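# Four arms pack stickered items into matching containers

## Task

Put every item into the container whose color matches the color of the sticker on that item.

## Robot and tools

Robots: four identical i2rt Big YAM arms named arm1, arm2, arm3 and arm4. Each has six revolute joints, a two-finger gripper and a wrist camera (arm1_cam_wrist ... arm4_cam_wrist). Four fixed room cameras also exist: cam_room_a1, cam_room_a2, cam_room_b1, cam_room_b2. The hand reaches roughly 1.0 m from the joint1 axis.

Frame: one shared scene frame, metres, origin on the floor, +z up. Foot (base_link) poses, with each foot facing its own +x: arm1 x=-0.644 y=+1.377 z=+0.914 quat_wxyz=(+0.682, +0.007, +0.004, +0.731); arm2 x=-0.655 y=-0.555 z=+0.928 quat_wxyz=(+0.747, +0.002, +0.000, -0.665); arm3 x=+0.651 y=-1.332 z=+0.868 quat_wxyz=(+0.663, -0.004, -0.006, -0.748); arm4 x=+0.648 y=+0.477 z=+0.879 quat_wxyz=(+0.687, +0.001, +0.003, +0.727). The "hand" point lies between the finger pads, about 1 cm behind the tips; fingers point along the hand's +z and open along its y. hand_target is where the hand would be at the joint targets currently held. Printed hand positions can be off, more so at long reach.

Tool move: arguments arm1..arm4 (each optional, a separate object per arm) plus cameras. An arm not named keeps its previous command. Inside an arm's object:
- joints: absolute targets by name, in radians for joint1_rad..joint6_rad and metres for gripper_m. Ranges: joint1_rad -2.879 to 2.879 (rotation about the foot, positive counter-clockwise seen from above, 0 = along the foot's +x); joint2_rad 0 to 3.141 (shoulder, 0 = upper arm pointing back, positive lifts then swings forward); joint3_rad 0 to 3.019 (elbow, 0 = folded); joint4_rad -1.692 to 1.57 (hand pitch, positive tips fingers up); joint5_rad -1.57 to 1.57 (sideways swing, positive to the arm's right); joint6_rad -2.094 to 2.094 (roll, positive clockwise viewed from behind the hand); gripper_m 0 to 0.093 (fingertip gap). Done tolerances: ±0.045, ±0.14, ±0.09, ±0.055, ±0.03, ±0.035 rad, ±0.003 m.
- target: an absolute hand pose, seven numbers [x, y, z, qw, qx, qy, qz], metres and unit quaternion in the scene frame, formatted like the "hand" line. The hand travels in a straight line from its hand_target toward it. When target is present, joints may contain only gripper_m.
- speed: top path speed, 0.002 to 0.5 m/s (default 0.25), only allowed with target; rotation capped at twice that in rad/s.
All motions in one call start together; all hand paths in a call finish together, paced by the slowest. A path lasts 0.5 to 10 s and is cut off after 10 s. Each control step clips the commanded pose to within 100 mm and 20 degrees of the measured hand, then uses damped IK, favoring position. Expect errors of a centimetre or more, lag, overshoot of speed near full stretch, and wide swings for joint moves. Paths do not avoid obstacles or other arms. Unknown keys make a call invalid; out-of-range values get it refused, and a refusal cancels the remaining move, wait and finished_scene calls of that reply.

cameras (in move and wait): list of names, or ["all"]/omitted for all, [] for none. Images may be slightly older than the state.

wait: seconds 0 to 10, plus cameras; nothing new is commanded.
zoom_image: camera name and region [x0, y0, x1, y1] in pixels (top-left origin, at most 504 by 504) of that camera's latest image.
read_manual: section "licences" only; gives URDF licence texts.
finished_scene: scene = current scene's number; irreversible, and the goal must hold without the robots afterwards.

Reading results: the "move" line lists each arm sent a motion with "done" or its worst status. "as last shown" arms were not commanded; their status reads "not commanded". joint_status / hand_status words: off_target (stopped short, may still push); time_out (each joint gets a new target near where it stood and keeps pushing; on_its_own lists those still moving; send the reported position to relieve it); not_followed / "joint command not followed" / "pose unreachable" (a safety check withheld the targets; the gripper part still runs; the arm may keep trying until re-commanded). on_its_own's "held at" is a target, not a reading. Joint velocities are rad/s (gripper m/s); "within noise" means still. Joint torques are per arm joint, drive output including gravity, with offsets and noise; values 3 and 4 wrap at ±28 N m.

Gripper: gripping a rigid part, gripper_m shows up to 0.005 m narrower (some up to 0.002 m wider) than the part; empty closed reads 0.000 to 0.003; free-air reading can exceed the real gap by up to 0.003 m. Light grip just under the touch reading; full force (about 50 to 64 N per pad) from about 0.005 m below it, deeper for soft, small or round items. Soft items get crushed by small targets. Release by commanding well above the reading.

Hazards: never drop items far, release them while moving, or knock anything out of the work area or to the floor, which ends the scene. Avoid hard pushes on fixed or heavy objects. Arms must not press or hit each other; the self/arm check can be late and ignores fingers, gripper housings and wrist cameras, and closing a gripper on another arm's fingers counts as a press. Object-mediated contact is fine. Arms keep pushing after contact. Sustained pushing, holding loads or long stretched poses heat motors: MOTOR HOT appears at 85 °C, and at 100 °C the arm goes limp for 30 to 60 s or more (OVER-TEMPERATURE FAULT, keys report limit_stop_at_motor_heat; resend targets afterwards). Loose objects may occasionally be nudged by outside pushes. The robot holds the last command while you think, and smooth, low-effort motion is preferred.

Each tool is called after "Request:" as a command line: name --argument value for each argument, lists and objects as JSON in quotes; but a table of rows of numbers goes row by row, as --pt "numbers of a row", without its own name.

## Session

Request:
move --cameras '["cam_room_a1","cam_room_a2","cam_room_b1","cam_room_b2"]'

Scene clock: 0.00 s.
Joint torques (N m): no reading
Motor temperatures (°C): arm1=[20 23 26 23 21 21 21] | arm2=[23 24 25 22 22 20 23] | arm3=[24 23 23 23 24 23 23] | arm4=[22 21 23 22 24 21 24]
Heat: arm1: hottest joint3_rad 26 °C; arm2: hottest joint3_rad 25 °C; arm3: hottest joint1_rad 24 °C; arm4: hottest joint5_rad 24 °C.
Joint velocities: within noise
arm1.joint_positions: joint1_rad=+0.263 joint2_rad=+0.541 joint3_rad=+1.448 joint4_rad=-1.274 joint5_rad=+0.156 joint6_rad=+0.460 gripper_m=+0.09396
arm1.joint_status: not commanded
arm1.hand: x=-0.6726 y=+1.5709 z=+1.5115 quat_wxyz=(-0.269, +0.505, -0.648, -0.503) (m; scene frame)
arm1.hand_target: x=-0.6710 y=+1.5670 z=+1.5236 quat_wxyz=(-0.273, +0.499, -0.642, -0.514) (m; scene frame)
arm1.hand_status: not commanded
arm2.joint_positions: joint1_rad=+0.198 joint2_rad=+0.259 joint3_rad=+1.632 joint4_rad=-1.245 joint5_rad=-0.167 joint6_rad=+0.724 gripper_m=+0.09396
arm2.joint_status: not commanded
arm2.hand: x=-0.6318 y=-0.5412 z=+1.6271 quat_wxyz=(-0.736, -0.518, -0.413, +0.142) (m; scene frame)
arm2.hand_target: x=-0.6338 y=-0.5350 z=+1.6303 quat_wxyz=(-0.741, -0.512, -0.410, +0.144) (m; scene frame)
arm2.hand_status: not commanded
arm3.joint_positions: joint1_rad=-0.202 joint2_rad=+0.522 joint3_rad=+1.369 joint4_rad=-1.376 joint5_rad=-0.141 joint6_rad=+0.009 gripper_m=+0.09396
arm3.joint_status: not commanded
arm3.hand: x=+0.6119 y=-1.5148 z=+1.4102 quat_wxyz=(-0.346, -0.682, -0.528, +0.369) (m; scene frame)
arm3.hand_target: x=+0.6127 y=-1.5121 z=+1.4202 quat_wxyz=(-0.352, -0.676, -0.525, +0.378) (m; scene frame)
arm3.hand_status: not commanded
arm4.joint_positions: joint1_rad=+0.128 joint2_rad=+0.492 joint3_rad=+1.422 joint4_rad=-1.388 joint5_rad=-0.180 joint6_rad=-0.624 gripper_m=+0.09396
arm4.joint_status: not commanded
arm4.hand: x=+0.5895 y=+0.6391 z=+1.4459 quat_wxyz=(-0.401, +0.802, -0.272, -0.348) (m; scene frame)
arm4.hand_target: x=+0.5903 y=+0.6352 z=+1.4556 quat_wxyz=(-0.410, +0.797, -0.269, -0.353) (m; scene frame)
arm4.hand_status: not commanded
pictures: cam_room_a1, cam_room_a2, cam_room_b1, cam_room_b2
Images, in order (width x height): cam_room_a1 672x504, cam_room_a2 672x504, cam_room_b1 672x504, cam_room_b2 672x504.

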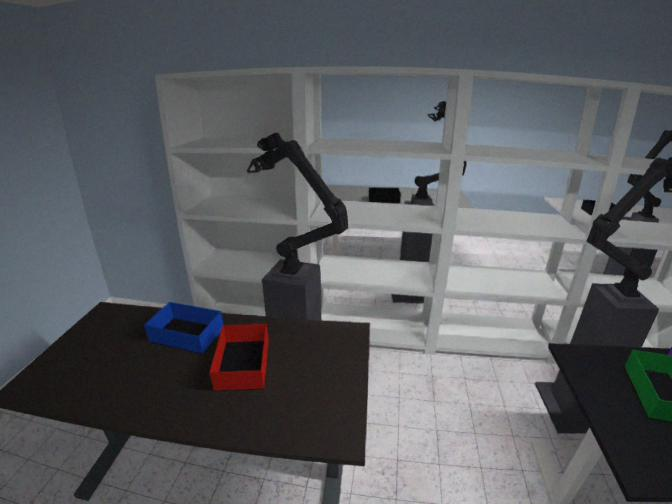

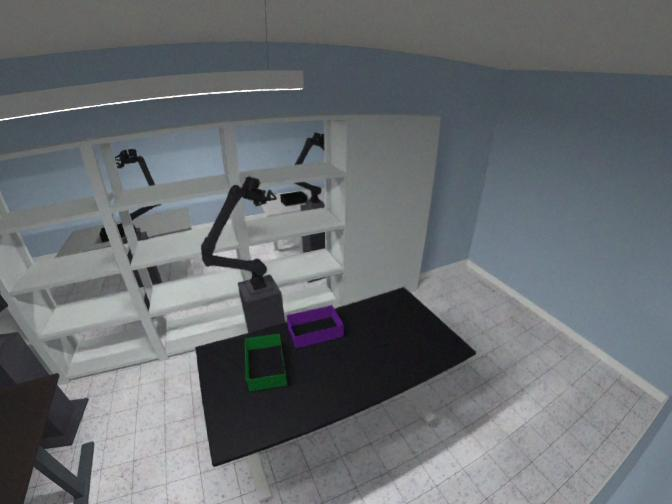

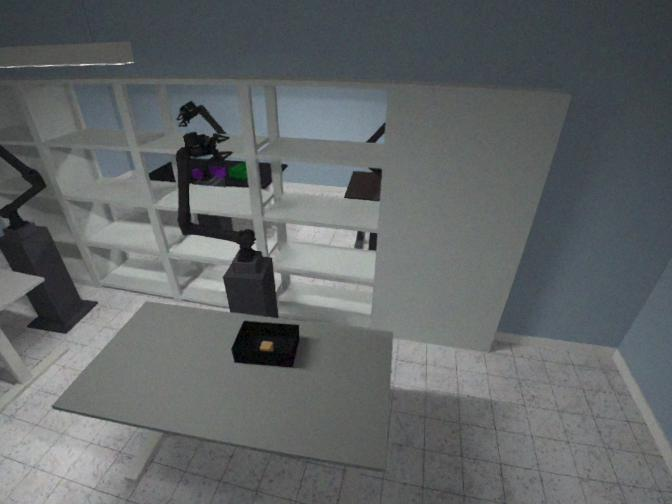

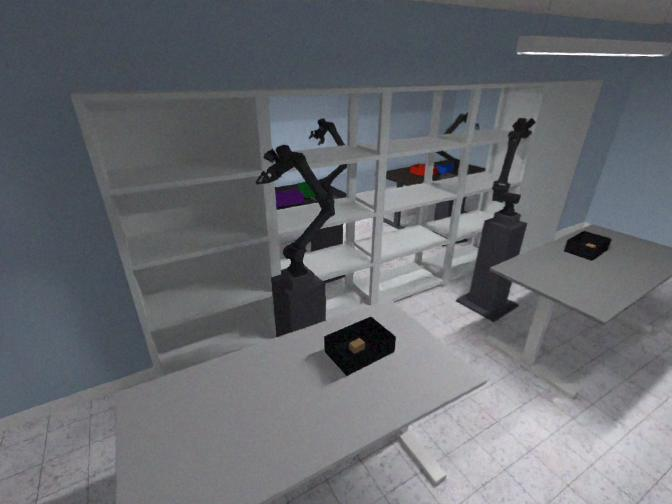

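Request:
move --arm1 '{"joints":{"joint1_rad":1.8,"joint2_rad":1.15,"joint3_rad":1.407,"joint4_rad":-1.0,"joint5_rad":0,"joint6_rad":0}}' --arm2 '{"joints":{"joint1_rad":-1.2,"joint2_rad":1.15,"joint3_rad":1.407,"joint4_rad":-1.0,"joint5_rad":0,"joint6_rad":0}}' --arm3 '{"joints":{"joint1_rad":1.35,"joint2_rad":1.15,"joint3_rad":1.407,"joint4_rad":-1.0,"joint5_rad":0,"joint6_rad":0}}' --arm4 '{"joints":{"joint1_rad":-1.5,"joint2_rad":1.15,"joint3_rad":1.407,"joint4_rad":-1.0,"joint5_rad":0,"joint6_rad":0}}' --cameras '["arm1_cam_wrist","arm2_cam_wrist","arm3_cam_wrist","arm4_cam_wrist"]'

Scene clock: 9.93 s.
Joint torques (N m): arm1=[-1.32 -6.3 13.97 1.76 0.1 -0.06] | arm2=[0.97 -10.93 12.72 2.54 0 -0.08] | arm3=[1.49 -9.52 11.47 1.92 0.11 -0.11] | arm4=[1.03 -10.17 11.15 1.47 0.04 0.16]
Motor temperatures (°C): arm1=[20 23 27 23 21 21 21] | arm2=[23 24 25 22 22 20 23] | arm3=[24 23 25 23 24 23 23] | arm4=[22 21 24 22 24 21 24]
Heat: arm1: hottest joint3_rad 27 °C; arm2: hottest joint3_rad 25 °C; arm3: hottest joint3_rad 25 °C; arm4: hottest joint3_rad 24 °C.
move: arm1 done; arm2 done; arm3 done; arm4 done
Joint velocities: within noise
arm1.joint_positions: joint1_rad=+1.799 joint2_rad=+1.158 joint3_rad=+1.379 joint4_rad=-1.011 joint5_rad=-0.002 joint6_rad=+0.007 gripper_m=+0.09398
arm1.joint_status: all done
arm1.hand: x=-1.0956 y=+1.2361 z=+1.3328 quat_wxyz=(+0.056, +0.912, +0.135, -0.383) (m; scene frame)
arm1.hand_target: x=-1.0971 y=+1.2353 z=+1.3539 quat_wxyz=(+0.058, +0.902, +0.137, -0.405) (m; scene frame)
arm1.hand_status: not commanded
arm2.joint_positions: joint1_rad=-1.202 joint2_rad=+1.159 joint3_rad=+1.395 joint4_rad=-1.009 joint5_rad=+0.000 joint6_rad=+0.014 gripper_m=+0.09398
arm2.joint_status: all done
arm2.hand: x=-1.0817 y=-0.7810 z=+1.3474 quat_wxyz=(-0.095, -0.897, -0.216, +0.375) (m; scene frame)
arm2.hand_target: x=-1.0813 y=-0.7817 z=+1.3598 quat_wxyz=(-0.096, -0.889, -0.222, +0.389) (m; scene frame)
arm2.hand_status: not commanded
arm3.joint_positions: joint1_rad=+1.346 joint2_rad=+1.153 joint3_rad=+1.388 joint4_rad=-1.011 joint5_rad=-0.002 joint6_rad=+0.006 gripper_m=+0.09398
arm3.joint_status: all done
arm3.hand: x=+1.1008 y=-1.4880 z=+1.2895 quat_wxyz=(-0.383, -0.158, -0.907, +0.071) (m; scene frame)
arm3.hand_target: x=+1.1038 y=-1.4873 z=+1.3033 quat_wxyz=(-0.398, -0.153, -0.902, +0.074) (m; scene frame)
arm3.hand_status: not commanded
arm4.joint_positions: joint1_rad=-1.503 joint2_rad=+1.158 joint3_rad=+1.382 joint4_rad=-1.012 joint5_rad=+0.001 joint6_rad=-0.012 gripper_m=+0.09398
arm4.joint_status: all done
arm4.hand: x=+1.1256 y=+0.5374 z=+1.2904 quat_wxyz=(-0.379, +0.063, -0.923, -0.020) (m; scene frame)
arm4.hand_target: x=+1.1274 y=+0.5394 z=+1.3098 quat_wxyz=(-0.399, +0.059, -0.915, -0.024) (m; scene frame)
arm4.hand_status: not commanded
pictures: arm1_cam_wrist, arm2_cam_wrist, arm3_cam_wrist, arm4_cam_wrist
Images, in order (width x height): arm1_cam_wrist 672x504, arm2_cam_wrist 672x504, arm3_cam_wrist 672x504, arm4_cam_wrist 672x504.

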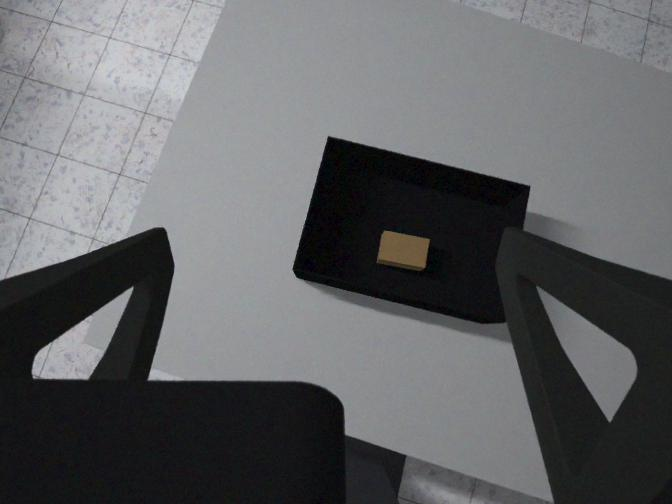

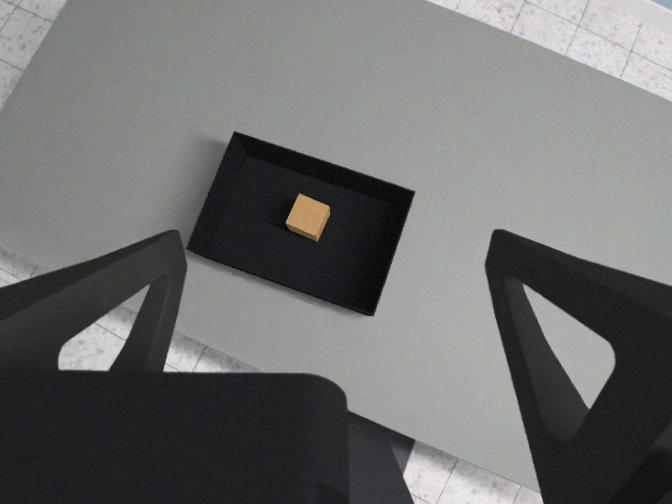

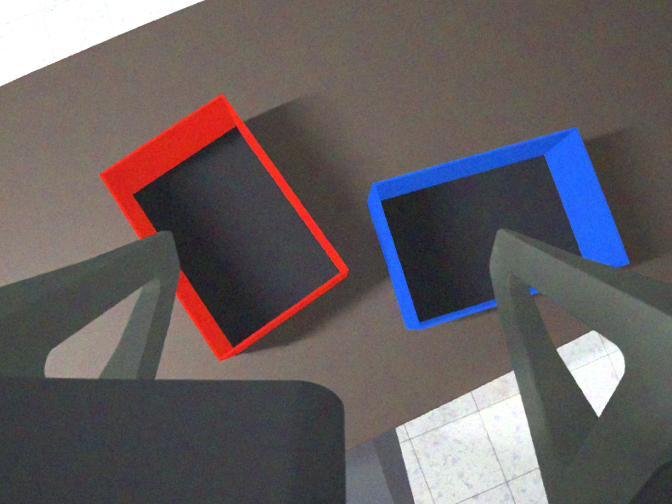

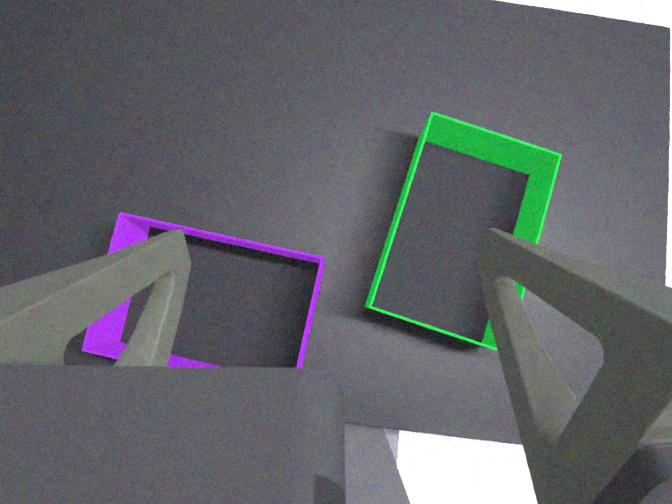

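Request:
zoom_image --camera "arm1_cam_wrist" --region '[340, 200, 480, 305]'

Request:
zoom_image --camera "arm2_cam_wrist" --region '[250, 170, 370, 260]'

Request:
move --cameras '["cam_room_b1","cam_room_b2"]'

Request:
zoom_image --camera "cam_room_b1" --region '[230, 315, 310, 375]'

Request:
zoom_image --camera "cam_room_b2" --region '[320, 315, 400, 375]'

Request:
zoom_image --camera "cam_room_b2" --region '[560, 225, 620, 270]'

Scaled by 3.600.

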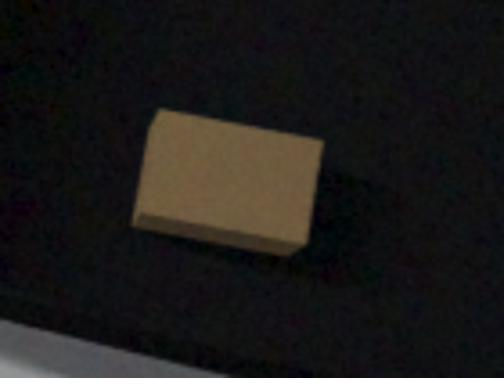

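Scaled by 4.200.

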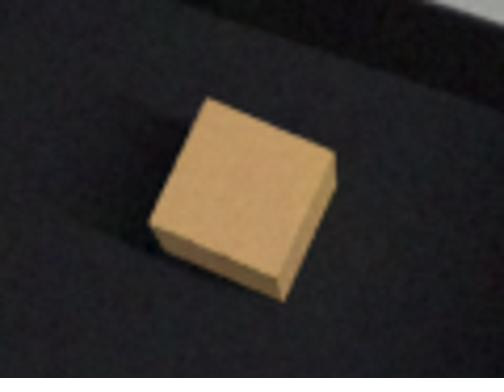

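Scene clock: 17.50 s.
Joint torques (N m): arm1=[-2.02 -6.36 14.2 1.99 0.07 -0.04] | arm2=[0.73 -10.93 12.74 2.55 0 -0.08] | arm3=[1.49 -9.52 11.47 1.94 0.11 -0.11] | arm4=[1.2 -10.17 11.11 1.61 0.07 0.16]
Motor temperatures (°C): arm1=[20 23 29 23 21 21 21] | arm2=[23 24 26 22 22 20 23] | arm3=[24 23 25 23 24 23 23] | arm4=[22 22 26 22 24 21 24]
Heat: arm1: hottest joint3_rad 29 °C; arm2: hottest joint3_rad 26 °C; arm3: hottest joint3_rad 25 °C; arm4: hottest joint3_rad 26 °C.
Joint velocities: within noise
arm1.joint_positions: joint1_rad=+1.799 joint2_rad=+1.158 joint3_rad=+1.379 joint4_rad=-1.011 joint5_rad=-0.002 joint6_rad=+0.007 gripper_m=+0.09398
arm1.joint_status: all done
arm1.hand: x=-1.0956 y=+1.2361 z=+1.3328 quat_wxyz=(+0.056, +0.912, +0.135, -0.383) (m; scene frame)
arm1.hand_target: x=-1.0971 y=+1.2353 z=+1.3539 quat_wxyz=(+0.058, +0.902, +0.137, -0.405) (m; scene frame)
arm1.hand_status: not commanded
arm2.joint_positions: joint1_rad=-1.202 joint2_rad=+1.159 joint3_rad=+1.395 joint4_rad=-1.009 joint5_rad=+0.000 joint6_rad=+0.014 gripper_m=+0.09398
arm2.joint_status: all done
arm2.hand: x=-1.0817 y=-0.7810 z=+1.3474 quat_wxyz=(-0.095, -0.897, -0.216, +0.375) (m; scene frame)
arm2.hand_target: x=-1.0813 y=-0.7817 z=+1.3598 quat_wxyz=(-0.096, -0.889, -0.221, +0.389) (m; scene frame)
arm2.hand_status: not commanded
arm3.joint_positions: joint1_rad=+1.346 joint2_rad=+1.153 joint3_rad=+1.388 joint4_rad=-1.011 joint5_rad=-0.002 joint6_rad=+0.006 gripper_m=+0.09398
arm3.joint_status: all done
arm3.hand: x=+1.1008 y=-1.4880 z=+1.2895 quat_wxyz=(-0.383, -0.158, -0.907, +0.071) (m; scene frame)
arm3.hand_target: x=+1.1038 y=-1.4873 z=+1.3033 quat_wxyz=(-0.398, -0.153, -0.902, +0.074) (m; scene frame)
arm3.hand_status: not commanded
arm4.joint_positions: joint1_rad=-1.503 joint2_rad=+1.158 joint3_rad=+1.382 joint4_rad=-1.012 joint5_rad=+0.001 joint6_rad=-0.012 gripper_m=+0.09398
arm4.joint_status: all done
arm4.hand: x=+1.1256 y=+0.5374 z=+1.2904 quat_wxyz=(-0.379, +0.063, -0.923, -0.020) (m; scene frame)
arm4.hand_target: x=+1.1274 y=+0.5394 z=+1.3098 quat_wxyz=(-0.399, +0.059, -0.915, -0.024) (m; scene frame)
arm4.hand_status: not commanded
pictures: cam_room_b1, cam_room_b2
Images, in order (width x height): cam_room_b1 672x504, cam_room_b2 672x504.

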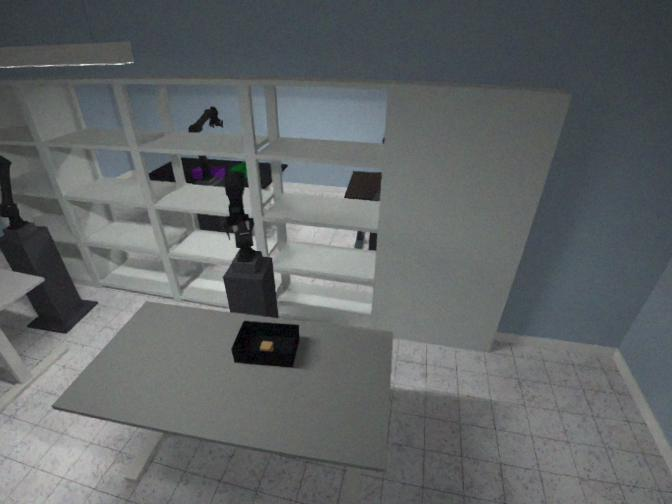

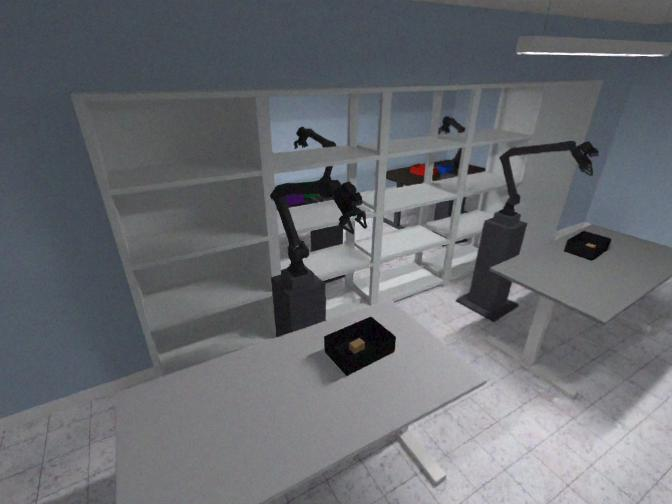

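Scaled by 6.300.

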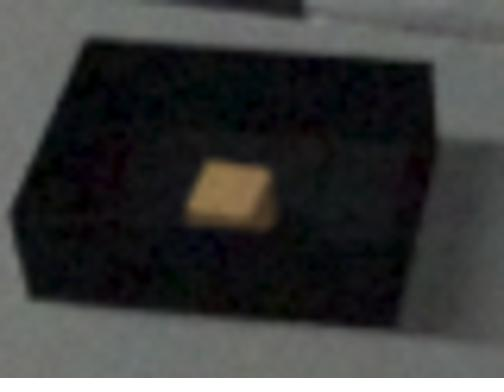

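Scaled by 6.300.

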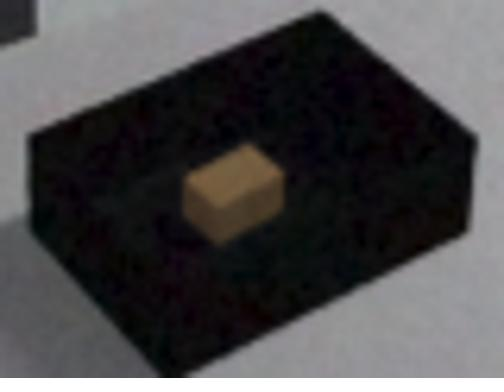

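Scaled by 8.400.

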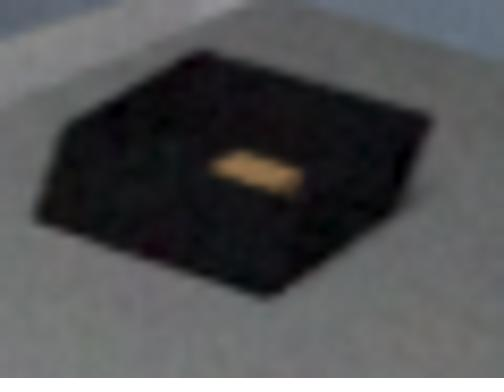

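Request:
move --arm1 '{"target":[-1.255,1.312,0.9,0.1158,-0.7337,0.6569,0.1293],"speed":0.4}' --arm2 '{"target":[-1.2365,-0.917,0.9,-0.0074,-0.9839,-0.0421,0.1734],"speed":0.4}' --arm3 '{"joints":{"joint2_rad":0.6,"joint3_rad":1.4,"joint4_rad":-1.5}}' --arm4 '{"joints":{"joint2_rad":0.6,"joint3_rad":1.4,"joint4_rad":-1.5}}' --cameras '["arm1_cam_wrist","arm2_cam_wrist"]'

Scene clock: 41.57 s.
Joint torques (N m): arm1=[-2.02 -17.73 13.14 -0.14 0.3 0.09] | arm2=[1.44 -21.25 13.63 0.8 0.34 0.21] | arm3=[1.49 1.9 8.72 1.31 0.12 -0.11] | arm4=[0.97 2.67 8.16 0.81 0.07 0.15]
Motor temperatures (°C): arm1=[20 24 32 23 21 21 21] | arm2=[23 24 29 22 22 20 23] | arm3=[24 23 27 23 24 23 23] | arm4=[22 22 31 22 24 21 24]
Heat: arm1: hottest joint3_rad 32 °C; arm2: hottest joint3_rad 29 °C; arm3: hottest joint3_rad 27 °C; arm4: hottest joint3_rad 31 °C.
move: arm1 off_target; arm2 off_target; arm3 done; arm4 done
Joint velocities: within noise
arm1.joint_positions: joint1_rad=+1.709 joint2_rad=+2.169 joint3_rad=+1.596 joint4_rad=-1.086 joint5_rad=+0.343 joint6_rad=+1.660 gripper_m=+0.09399
arm1.joint_status: not commanded
arm1.hand: x=-1.2348 y=+1.3139 z=+0.8841 quat_wxyz=(-0.132, +0.740, -0.649, -0.117) (m; scene frame)
arm1.hand_target: x=-1.2541 y=+1.3122 z=+0.9005 quat_wxyz=(-0.116, +0.734, -0.657, -0.130) (m; scene frame)
arm1.hand_status: off_target (0.026 m and 2.6 deg from the pose sent, 0.468 m and 102.8 deg at the start)
arm2.joint_positions: joint1_rad=-1.097 joint2_rad=+2.126 joint3_rad=+1.534 joint4_rad=-0.687 joint5_rad=+0.163 joint6_rad=+0.473 gripper_m=+0.09398
arm2.joint_status: not commanded
arm2.hand: x=-1.2249 y=-0.9030 z=+0.8943 quat_wxyz=(-0.003, -0.985, -0.046, +0.165) (m; scene frame)
arm2.hand_target: x=-1.2357 y=-0.9168 z=+0.9004 quat_wxyz=(-0.008, -0.984, -0.042, +0.174) (m; scene frame)
arm2.hand_status: off_target (0.019 m and 1.2 deg from the pose sent, 0.493 m and 33.8 deg at the start)
arm3.joint_positions: joint1_rad=+1.346 joint2_rad=+0.603 joint3_rad=+1.388 joint4_rad=-1.495 joint5_rad=-0.002 joint6_rad=+0.006 gripper_m=+0.09398
arm3.joint_status: all done
arm3.hand: x=+0.8448 y=-1.3947 z=+1.3781 quat_wxyz=(-0.413, -0.156, -0.894, +0.076) (m; scene frame)
arm3.hand_target: x=+0.8419 y=-1.3931 z=+1.3832 quat_wxyz=(-0.417, -0.151, -0.893, +0.078) (m; scene frame)
arm3.hand_status: not commanded
arm4.joint_positions: joint1_rad=-1.503 joint2_rad=+0.598 joint3_rad=+1.387 joint4_rad=-1.489 joint5_rad=+0.001 joint6_rad=-0.012 gripper_m=+0.09398
arm4.joint_status: all done
arm4.hand: x=+0.8547 y=+0.5040 z=+1.3889 quat_wxyz=(-0.418, +0.062, -0.906, -0.022) (m; scene frame)
arm4.hand_target: x=+0.8522 y=+0.5044 z=+1.3927 quat_wxyz=(-0.419, +0.058, -0.906, -0.025) (m; scene frame)
arm4.hand_status: not commanded
pictures: arm1_cam_wrist, arm2_cam_wrist
Images, in order (width x height): arm1_cam_wrist 672x504, arm2_cam_wrist 672x504.

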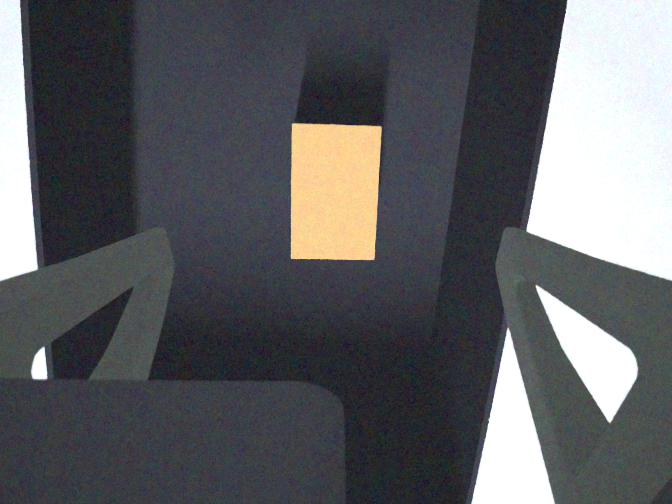

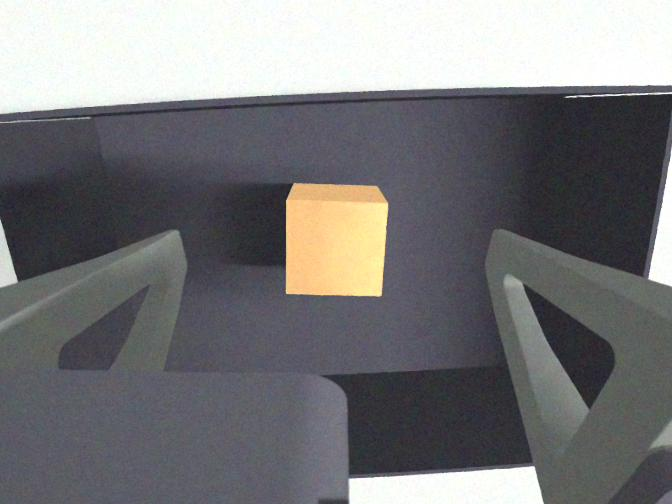

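Request:
move --arm1 '{"target":[-1.240,1.334,0.755,0.1158,-0.7337,0.6569,0.1293]}' --arm2 '{"target":[-1.213,-0.904,0.758,-0.0074,-0.9839,-0.0421,0.1734]}' --arm3 '{"joints":{"joint1_rad":-1.99}}' --arm4 '{"joints":{"joint1_rad":0.908}}' --cameras '["arm1_cam_wrist","arm2_cam_wrist"]'

Scene clock: 55.90 s.
Joint torques (N m): arm1=[-2.2 -19.02 7.88 0.73 0.36 -0.04] | arm2=[1.49 -22.42 7.94 1.95 0.33 0.21] | arm3=[0.62 1.61 8.85 1.28 0.01 -0.09] | arm4=[1.08 2.55 8.09 0.79 0.08 0.15]
Motor temperatures (°C): arm1=[20 24 32 23 22 21 21] | arm2=[23 26 31 22 22 20 23] | arm3=[24 23 28 23 24 23 23] | arm4=[22 22 31 22 24 21 24]
Heat: arm1: hottest joint3_rad 32 °C; arm2: hottest joint3_rad 31 °C; arm3: hottest joint3_rad 28 °C; arm4: hottest joint3_rad 31 °C.
move: arm1 off_target; arm2 done; arm3 done; arm4 done
Joint velocities: within noise
arm1.joint_positions: joint1_rad=+1.682 joint2_rad=+2.376 joint3_rad=+1.538 joint4_rad=-0.803 joint5_rad=+0.343 joint6_rad=+1.645 gripper_m=+0.09399
arm1.joint_status: not commanded
arm1.hand: x=-1.2285 y=+1.3318 z=+0.7458 quat_wxyz=(-0.127, +0.735, -0.655, -0.120) (m; scene frame)
arm1.hand_target: x=-1.2399 y=+1.3340 z=+0.7551 quat_wxyz=(-0.116, +0.734, -0.657, -0.129) (m; scene frame)
arm1.hand_status: off_target (0.015 m and 1.7 deg from the pose sent, 0.131 m and 2.6 deg at the start)
arm2.joint_positions: joint1_rad=-1.093 joint2_rad=+2.329 joint3_rad=+1.475 joint4_rad=-0.417 joint5_rad=+0.166 joint6_rad=+0.478 gripper_m=+0.09398
arm2.joint_status: not commanded
arm2.hand: x=-1.2141 y=-0.8977 z=+0.7625 quat_wxyz=(-0.005, -0.985, -0.045, +0.169) (m; scene frame)
arm2.hand_target: x=-1.2130 y=-0.9038 z=+0.7581 quat_wxyz=(-0.007, -0.984, -0.042, +0.173) (m; scene frame)
arm2.hand_status: done (0.008 m and 0.7 deg from the pose sent, 0.137 m and 1.2 deg at the start)
arm3.joint_positions: joint1_rad=-1.979 joint2_rad=+0.603 joint3_rad=+1.388 joint4_rad=-1.495 joint5_rad=+0.000 joint6_rad=+0.005 gripper_m=+0.09402
arm3.joint_status: all done
arm3.hand: x=+0.4722 y=-1.2199 z=+1.3753 quat_wxyz=(+0.102, -0.877, +0.242, +0.401) (m; scene frame)
arm3.hand_target: x=+0.4761 y=-1.2195 z=+1.3804 quat_wxyz=(+0.107, -0.875, +0.245, +0.404) (m; scene frame)
arm3.hand_status: not commanded
arm4.joint_positions: joint1_rad=+0.904 joint2_rad=+0.598 joint3_rad=+1.387 joint4_rad=-1.489 joint5_rad=+0.000 joint6_rad=-0.012 gripper_m=+0.09402
arm4.joint_status: all done
arm4.hand: x=+0.4818 y=+0.5975 z=+1.3904 quat_wxyz=(-0.127, +0.866, -0.268, -0.403) (m; scene frame)
arm4.hand_target: x=+0.4833 y=+0.5954 z=+1.3942 quat_wxyz=(-0.124, +0.865, -0.272, -0.404) (m; scene frame)
arm4.hand_status: not commanded
pictures: arm1_cam_wrist, arm2_cam_wrist
Images, in order (width x height): arm1_cam_wrist 672x504, arm2_cam_wrist 672x504.

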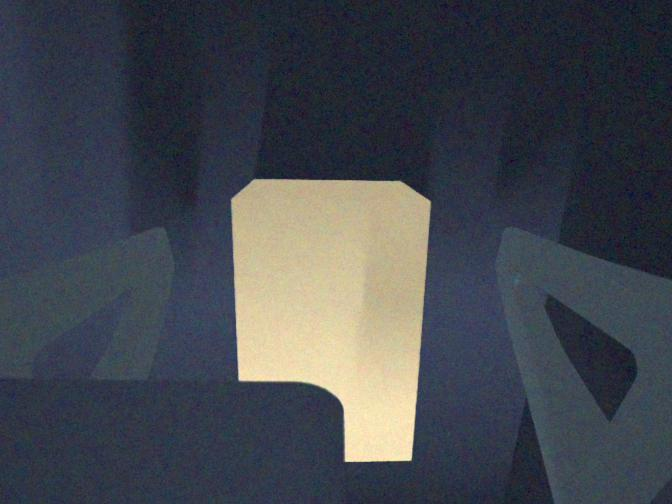

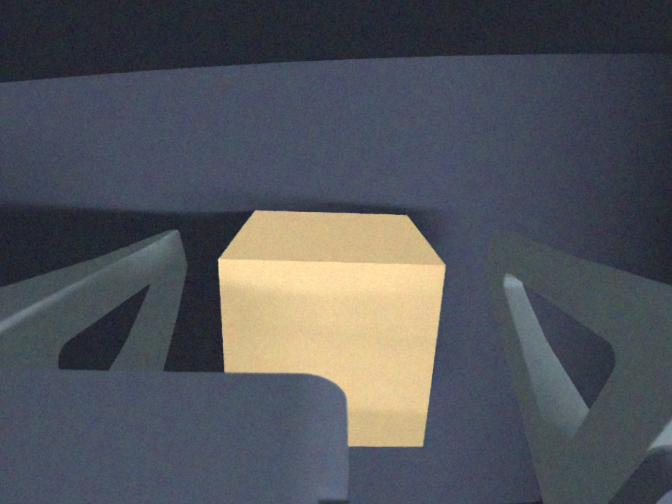

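Request:
move --arm1 '{"joints":{"gripper_m":0.035}}' --arm2 '{"joints":{"gripper_m":0.04}}' --arm3 '{"joints":{"joint4_rad":-0.25}}' --arm4 '{"joints":{"joint4_rad":-0.25}}' --cameras '["arm1_cam_wrist","arm2_cam_wrist","arm3_cam_wrist","arm4_cam_wrist"]'

Request:
move --arm1 '{"target":[-1.237,1.334,0.95,0.1158,-0.7337,0.6569,0.1293],"speed":0.4}' --arm2 '{"target":[-1.213,-0.904,0.93,-0.0074,-0.9839,-0.0421,0.1734],"speed":0.4}' --cameras '["arm1_cam_wrist","arm2_cam_wrist"]'

Request:
move --arm1 '{"joints":{"joint2_rad":0.6,"joint3_rad":1.4,"joint4_rad":-0.7,"joint5_rad":0,"joint6_rad":0}}' --arm2 '{"joints":{"joint2_rad":0.6,"joint3_rad":1.4,"joint4_rad":-0.7,"joint5_rad":0,"joint6_rad":0}}' --cameras '["arm1_cam_wrist","arm2_cam_wrist","cam_room_b1","cam_room_b2"]'

Scene clock: 66.10 s.
Joint torques (N m): arm1=[-2.55 -19.31 7.77 0.77 0.33 -0.07] | arm2=[1.44 -22.42 7.98 1.91 0.29 0.2] | arm3=[0.44 1.79 8.69 2.03 -0.01 -0.1] | arm4=[0.97 2.43 7.95 1.7 0.08 0.15]
Motor temperatures (°C): arm1=[20 24 31 23 22 21 21] | arm2=[23 25 30 22 22 20 23] | arm3=[24 23 28 23 24 23 23] | arm4=[22 22 32 22 24 21 24]
Heat: arm1: hottest joint3_rad 31 °C; arm2: hottest joint3_rad 30 °C; arm3: hottest joint3_rad 28 °C; arm4: hottest joint3_rad 32 °C.
move: arm1 off_target; arm2 off_target; arm3 done; arm4 done
Joint velocities: within noise
arm1.joint_positions: joint1_rad=+1.682 joint2_rad=+2.376 joint3_rad=+1.538 joint4_rad=-0.802 joint5_rad=+0.343 joint6_rad=+1.644 gripper_m=+0.04406
arm1.joint_status: gripper_m off_target (ended at +0.04409, target +0.03500)
arm1.hand: x=-1.2287 y=+1.3319 z=+0.7458 quat_wxyz=(-0.127, +0.735, -0.655, -0.121) (m; scene frame)
arm1.hand_target: x=-1.2399 y=+1.3340 z=+0.7551 quat_wxyz=(-0.116, +0.734, -0.657, -0.129) (m; scene frame)
arm1.hand_status: not commanded
arm2.joint_positions: joint1_rad=-1.093 joint2_rad=+2.329 joint3_rad=+1.475 joint4_rad=-0.416 joint5_rad=+0.166 joint6_rad=+0.479 gripper_m=+0.05323
arm2.joint_status: gripper_m off_target (ended at +0.05324, target +0.04000)
arm2.hand: x=-1.2141 y=-0.8979 z=+0.7625 quat_wxyz=(-0.004, -0.985, -0.045, +0.170) (m; scene frame)
arm2.hand_target: x=-1.2129 y=-0.9040 z=+0.7581 quat_wxyz=(-0.007, -0.984, -0.042, +0.173) (m; scene frame)
arm2.hand_status: not commanded
arm3.joint_positions: joint1_rad=-1.979 joint2_rad=+0.603 joint3_rad=+1.388 joint4_rad=-0.266 joint5_rad=+0.000 joint6_rad=+0.005 gripper_m=+0.09402
arm3.joint_status: all done
arm3.hand: x=+0.4481 y=-1.2022 z=+1.6596 quat_wxyz=(+0.221, -0.486, +0.138, +0.834) (m; scene frame)
arm3.hand_target: x=+0.4569 y=-1.2042 z=+1.6696 quat_wxyz=(+0.230, -0.473, +0.136, +0.840) (m; scene frame)
arm3.hand_status: not commanded
arm4.joint_positions: joint1_rad=+0.904 joint2_rad=+0.598 joint3_rad=+1.387 joint4_rad=-0.269 joint5_rad=+0.000 joint6_rad=-0.012 gripper_m=+0.09402
arm4.joint_status: all done
arm4.hand: x=+0.4617 y=+0.6135 z=+1.6735 quat_wxyz=(-0.263, +0.478, -0.150, -0.824) (m; scene frame)
arm4.hand_target: x=+0.4666 y=+0.6090 z=+1.6835 quat_wxyz=(-0.259, +0.465, -0.148, -0.834) (m; scene frame)
arm4.hand_status: not commanded
pictures: arm1_cam_wrist, arm2_cam_wrist, arm3_cam_wrist, arm4_cam_wrist
Images, in order (width x height): arm1_cam_wrist 672x504, arm2_cam_wrist 672x504, arm3_cam_wrist 672x504, arm4_cam_wrist 672x504.

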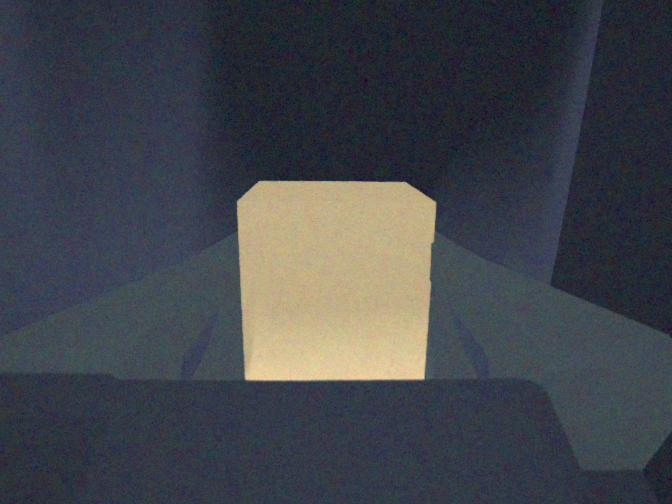

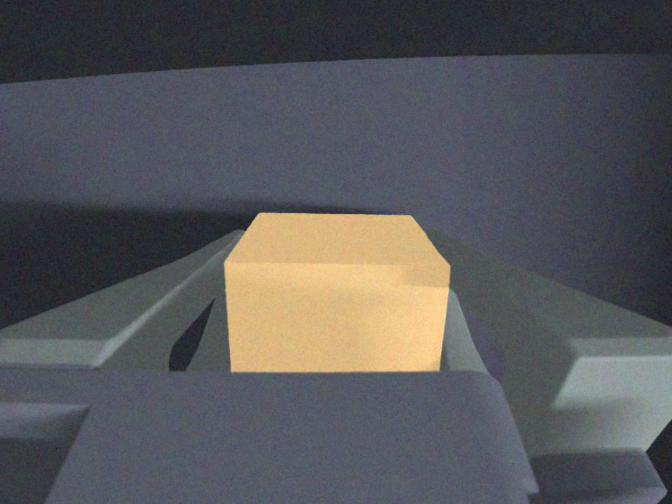

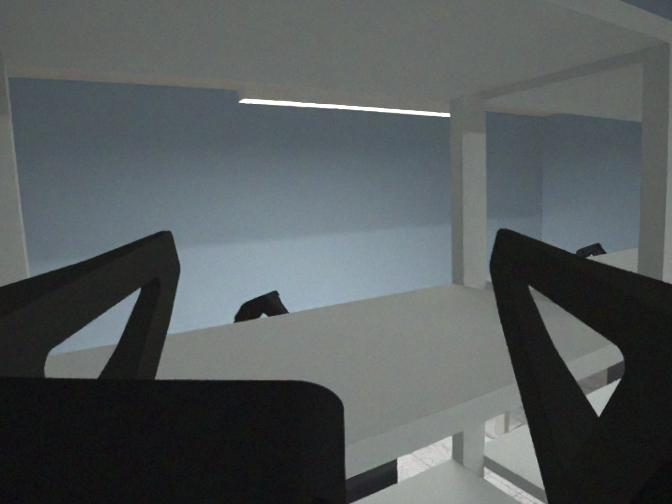

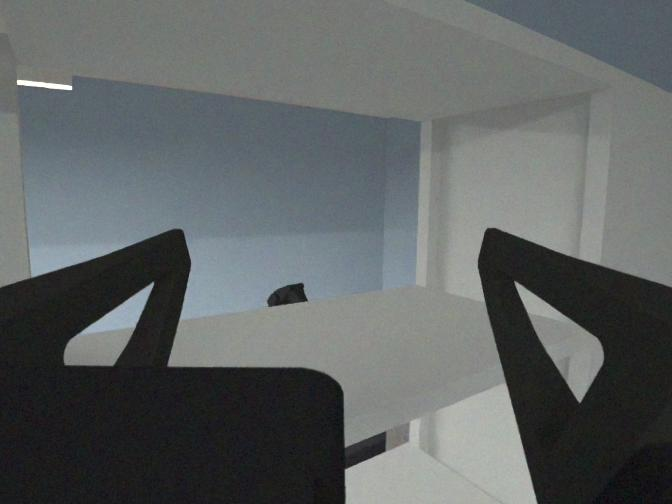

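Scene clock: 67.40 s.
Joint torques (N m): arm1=[-2.55 -15.68 11.75 0.02 0.32 -0.06] | arm2=[1.49 -19.78 12.21 0.85 0.29 0.19] | arm3=[0.5 1.79 8.69 2.04 -0.02 -0.11] | arm4=[1.08 2.61 7.94 1.72 0.07 0.16]
Motor temperatures (°C): arm1=[20 24 31 23 22 21 21] | arm2=[23 25 30 22 22 20 23] | arm3=[24 23 28 23 24 23 23] | arm4=[22 22 32 22 24 21 24]
Heat: arm1: hottest joint3_rad 31 °C; arm2: hottest joint3_rad 30 °C; arm3: hottest joint3_rad 28 °C; arm4: hottest joint3_rad 32 °C.
move: arm1 done; arm2 done
Joint velocities: within noise
arm1.joint_positions: joint1_rad=+1.682 joint2_rad=+2.043 joint3_rad=+1.568 joint4_rad=-1.139 joint5_rad=+0.343 joint6_rad=+1.643 gripper_m=+0.04406
arm1.joint_status: not commanded
arm1.hand: x=-1.2283 y=+1.3308 z=+0.9474 quat_wxyz=(-0.117, +0.734, -0.656, -0.128) (m; scene frame)
arm1.hand_target: x=-1.2367 y=+1.3340 z=+0.9500 quat_wxyz=(-0.116, +0.734, -0.657, -0.129) (m; scene frame)
arm1.hand_status: done (0.010 m and 0.2 deg from the pose sent, 0.204 m and 1.7 deg at the start)
arm2.joint_positions: joint1_rad=-1.093 joint2_rad=+2.022 joint3_rad=+1.470 joint4_rad=-0.703 joint5_rad=+0.166 joint6_rad=+0.479 gripper_m=+0.05322
arm2.joint_status: not commanded
arm2.hand: x=-1.2095 y=-0.8951 z=+0.9340 quat_wxyz=(-0.008, -0.983, -0.044, +0.176) (m; scene frame)
arm2.hand_target: x=-1.2127 y=-0.9038 z=+0.9300 quat_wxyz=(-0.007, -0.984, -0.042, +0.174) (m; scene frame)
arm2.hand_status: done (0.010 m and 0.3 deg from the pose sent, 0.168 m and 0.6 deg at the start)
arm3: as last shown
arm3.hand_target: x=+0.4568 y=-1.2042 z=+1.6695 quat_wxyz=(+0.230, -0.473, +0.136, +0.840) (m; scene frame)
arm4.joint_positions: joint1_rad=+0.904 joint2_rad=+0.598 joint3_rad=+1.387 joint4_rad=-0.268 joint5_rad=+0.000 joint6_rad=-0.012 gripper_m=+0.09402
arm4.joint_status: not commanded
arm4.hand: x=+0.4617 y=+0.6134 z=+1.6735 quat_wxyz=(-0.264, +0.478, -0.150, -0.824) (m; scene frame)
arm4.hand_target: x=+0.4666 y=+0.6090 z=+1.6836 quat_wxyz=(-0.259, +0.465, -0.148, -0.834) (m; scene frame)
arm4.hand_status: not commanded
pictures: arm1_cam_wrist, arm2_cam_wrist
Images, in order (width x height): arm1_cam_wrist 672x504, arm2_cam_wrist 672x504.

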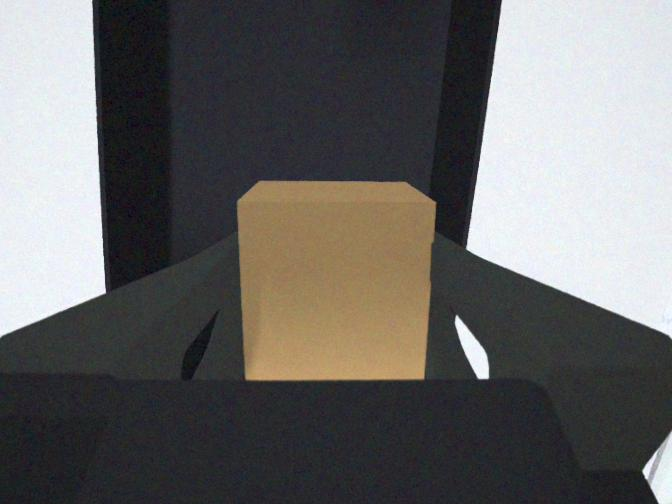

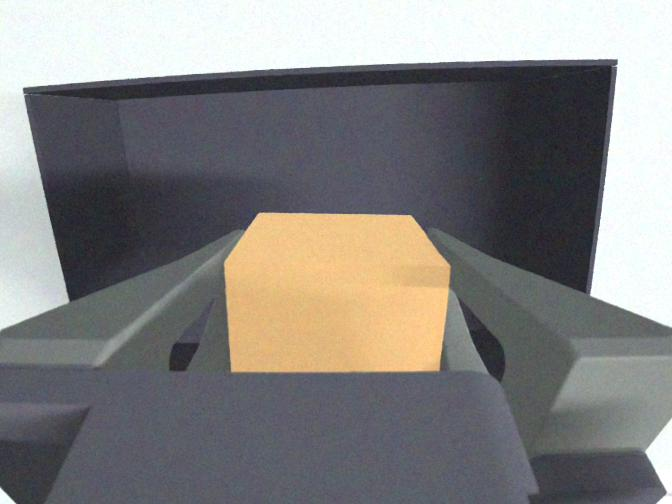

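Scene clock: 69.10 s.
Joint torques (N m): arm1=[-2.43 4.84 8.96 2.03 -0.02 -0.05] | arm2=[1.32 0.85 9.92 2.65 -0.18 -0.07] | arm3=[0.38 1.85 8.7 2.06 -0.01 -0.11] | arm4=[1.32 3.02 7.86 1.63 0.09 0.13]
Motor temperatures (°C): arm1=[20 24 31 23 22 21 21] | arm2=[23 25 30 22 22 20 23] | arm3=[24 23 28 23 24 23 23] | arm4=[22 22 32 22 24 21 24]
Heat: arm1: hottest joint3_rad 31 °C; arm2: hottest joint3_rad 30 °C; arm3: hottest joint3_rad 28 °C; arm4: hottest joint3_rad 32 °C.
move: arm1 done; arm2 done
Joint velocities: within noise
arm1.joint_positions: joint1_rad=+1.681 joint2_rad=+0.595 joint3_rad=+1.396 joint4_rad=-0.707 joint5_rad=+0.002 joint6_rad=+0.008 gripper_m=+0.04406
arm1.joint_status: all done
arm1.hand: x=-0.8876 y=+1.3300 z=+1.6147 quat_wxyz=(+0.067, +0.665, +0.059, -0.742) (m; scene frame)
arm1.hand_target: x=-0.8896 y=+1.3313 z=+1.6171 quat_wxyz=(+0.062, +0.663, +0.059, -0.744) (m; scene frame)
arm1.hand_status: not commanded
arm2.joint_positions: joint1_rad=-1.092 joint2_rad=+0.600 joint3_rad=+1.393 joint4_rad=-0.703 joint5_rad=+0.003 joint6_rad=+0.014 gripper_m=+0.05322
arm2.joint_status: all done
arm2.hand: x=-0.8745 y=-0.7042 z=+1.6220 quat_wxyz=(-0.220, -0.648, -0.193, +0.704) (m; scene frame)
arm2.hand_target: x=-0.8712 y=-0.7052 z=+1.6265 quat_wxyz=(-0.220, -0.641, -0.200, +0.707) (m; scene frame)
arm2.hand_status: not commanded
arm3, arm4: as last shown
arm3.hand: x=+0.4482 y=-1.2022 z=+1.6597 quat_wxyz=(+0.221, -0.486, +0.138, +0.834) (m; scene frame)
arm3.hand_target: x=+0.4569 y=-1.2042 z=+1.6696 quat_wxyz=(+0.230, -0.473, +0.136, +0.840) (m; scene frame)
arm4.hand_target: x=+0.4666 y=+0.6090 z=+1.6835 quat_wxyz=(-0.259, +0.465, -0.148, -0.834) (m; scene frame)
pictures: arm1_cam_wrist, arm2_cam_wrist, cam_room_b1, cam_room_b2
Images, in order (width x height): arm1_cam_wrist 672x504, arm2_cam_wrist 672x504, cam_room_b1 672x504, cam_room_b2 672x504.

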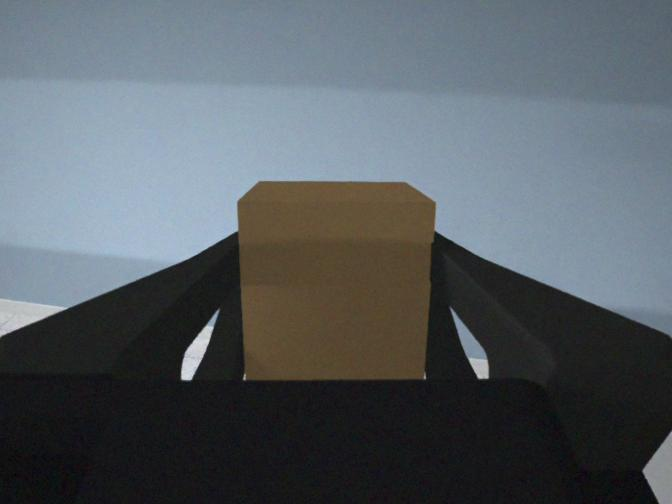

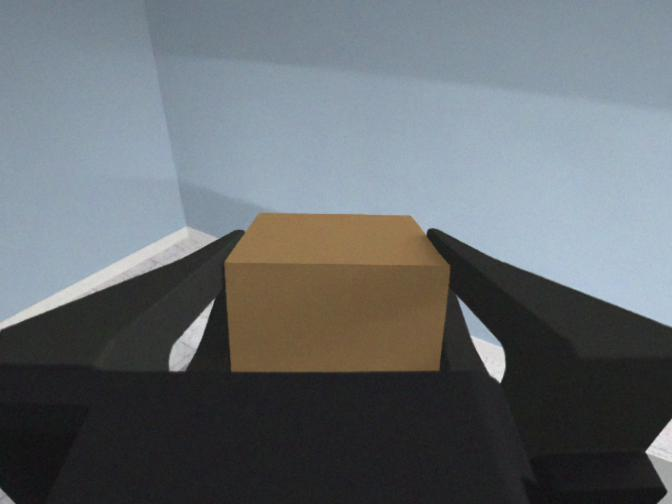

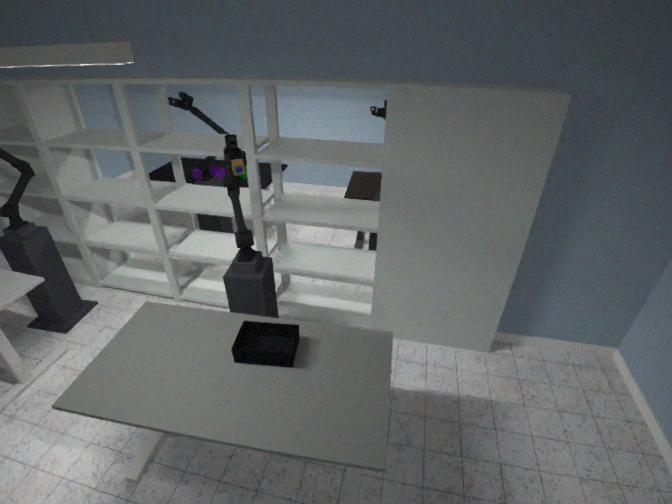

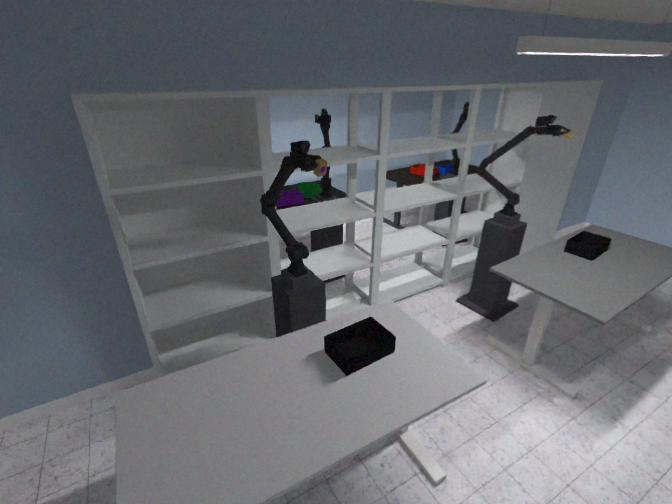

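Request:
zoom_image --camera "cam_room_b1" --region '[215, 150, 263, 186]'

Request:
zoom_image --camera "cam_room_b2" --region '[295, 148, 343, 184]'

Scaled by 10.500.

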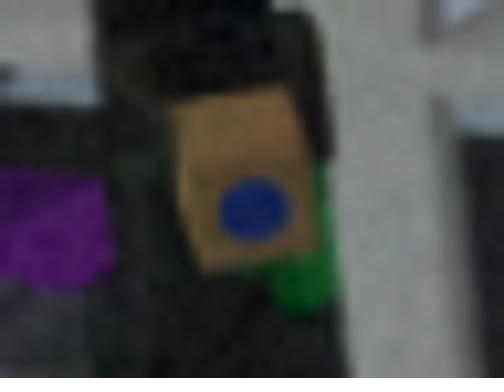

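Scaled by 10.500.

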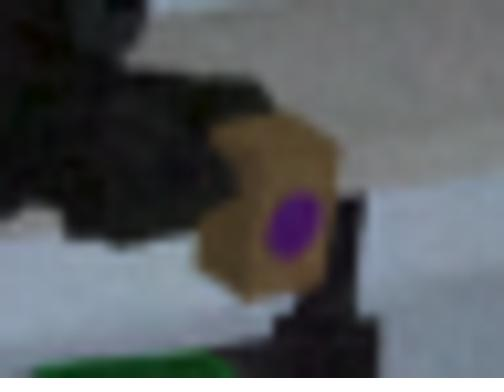

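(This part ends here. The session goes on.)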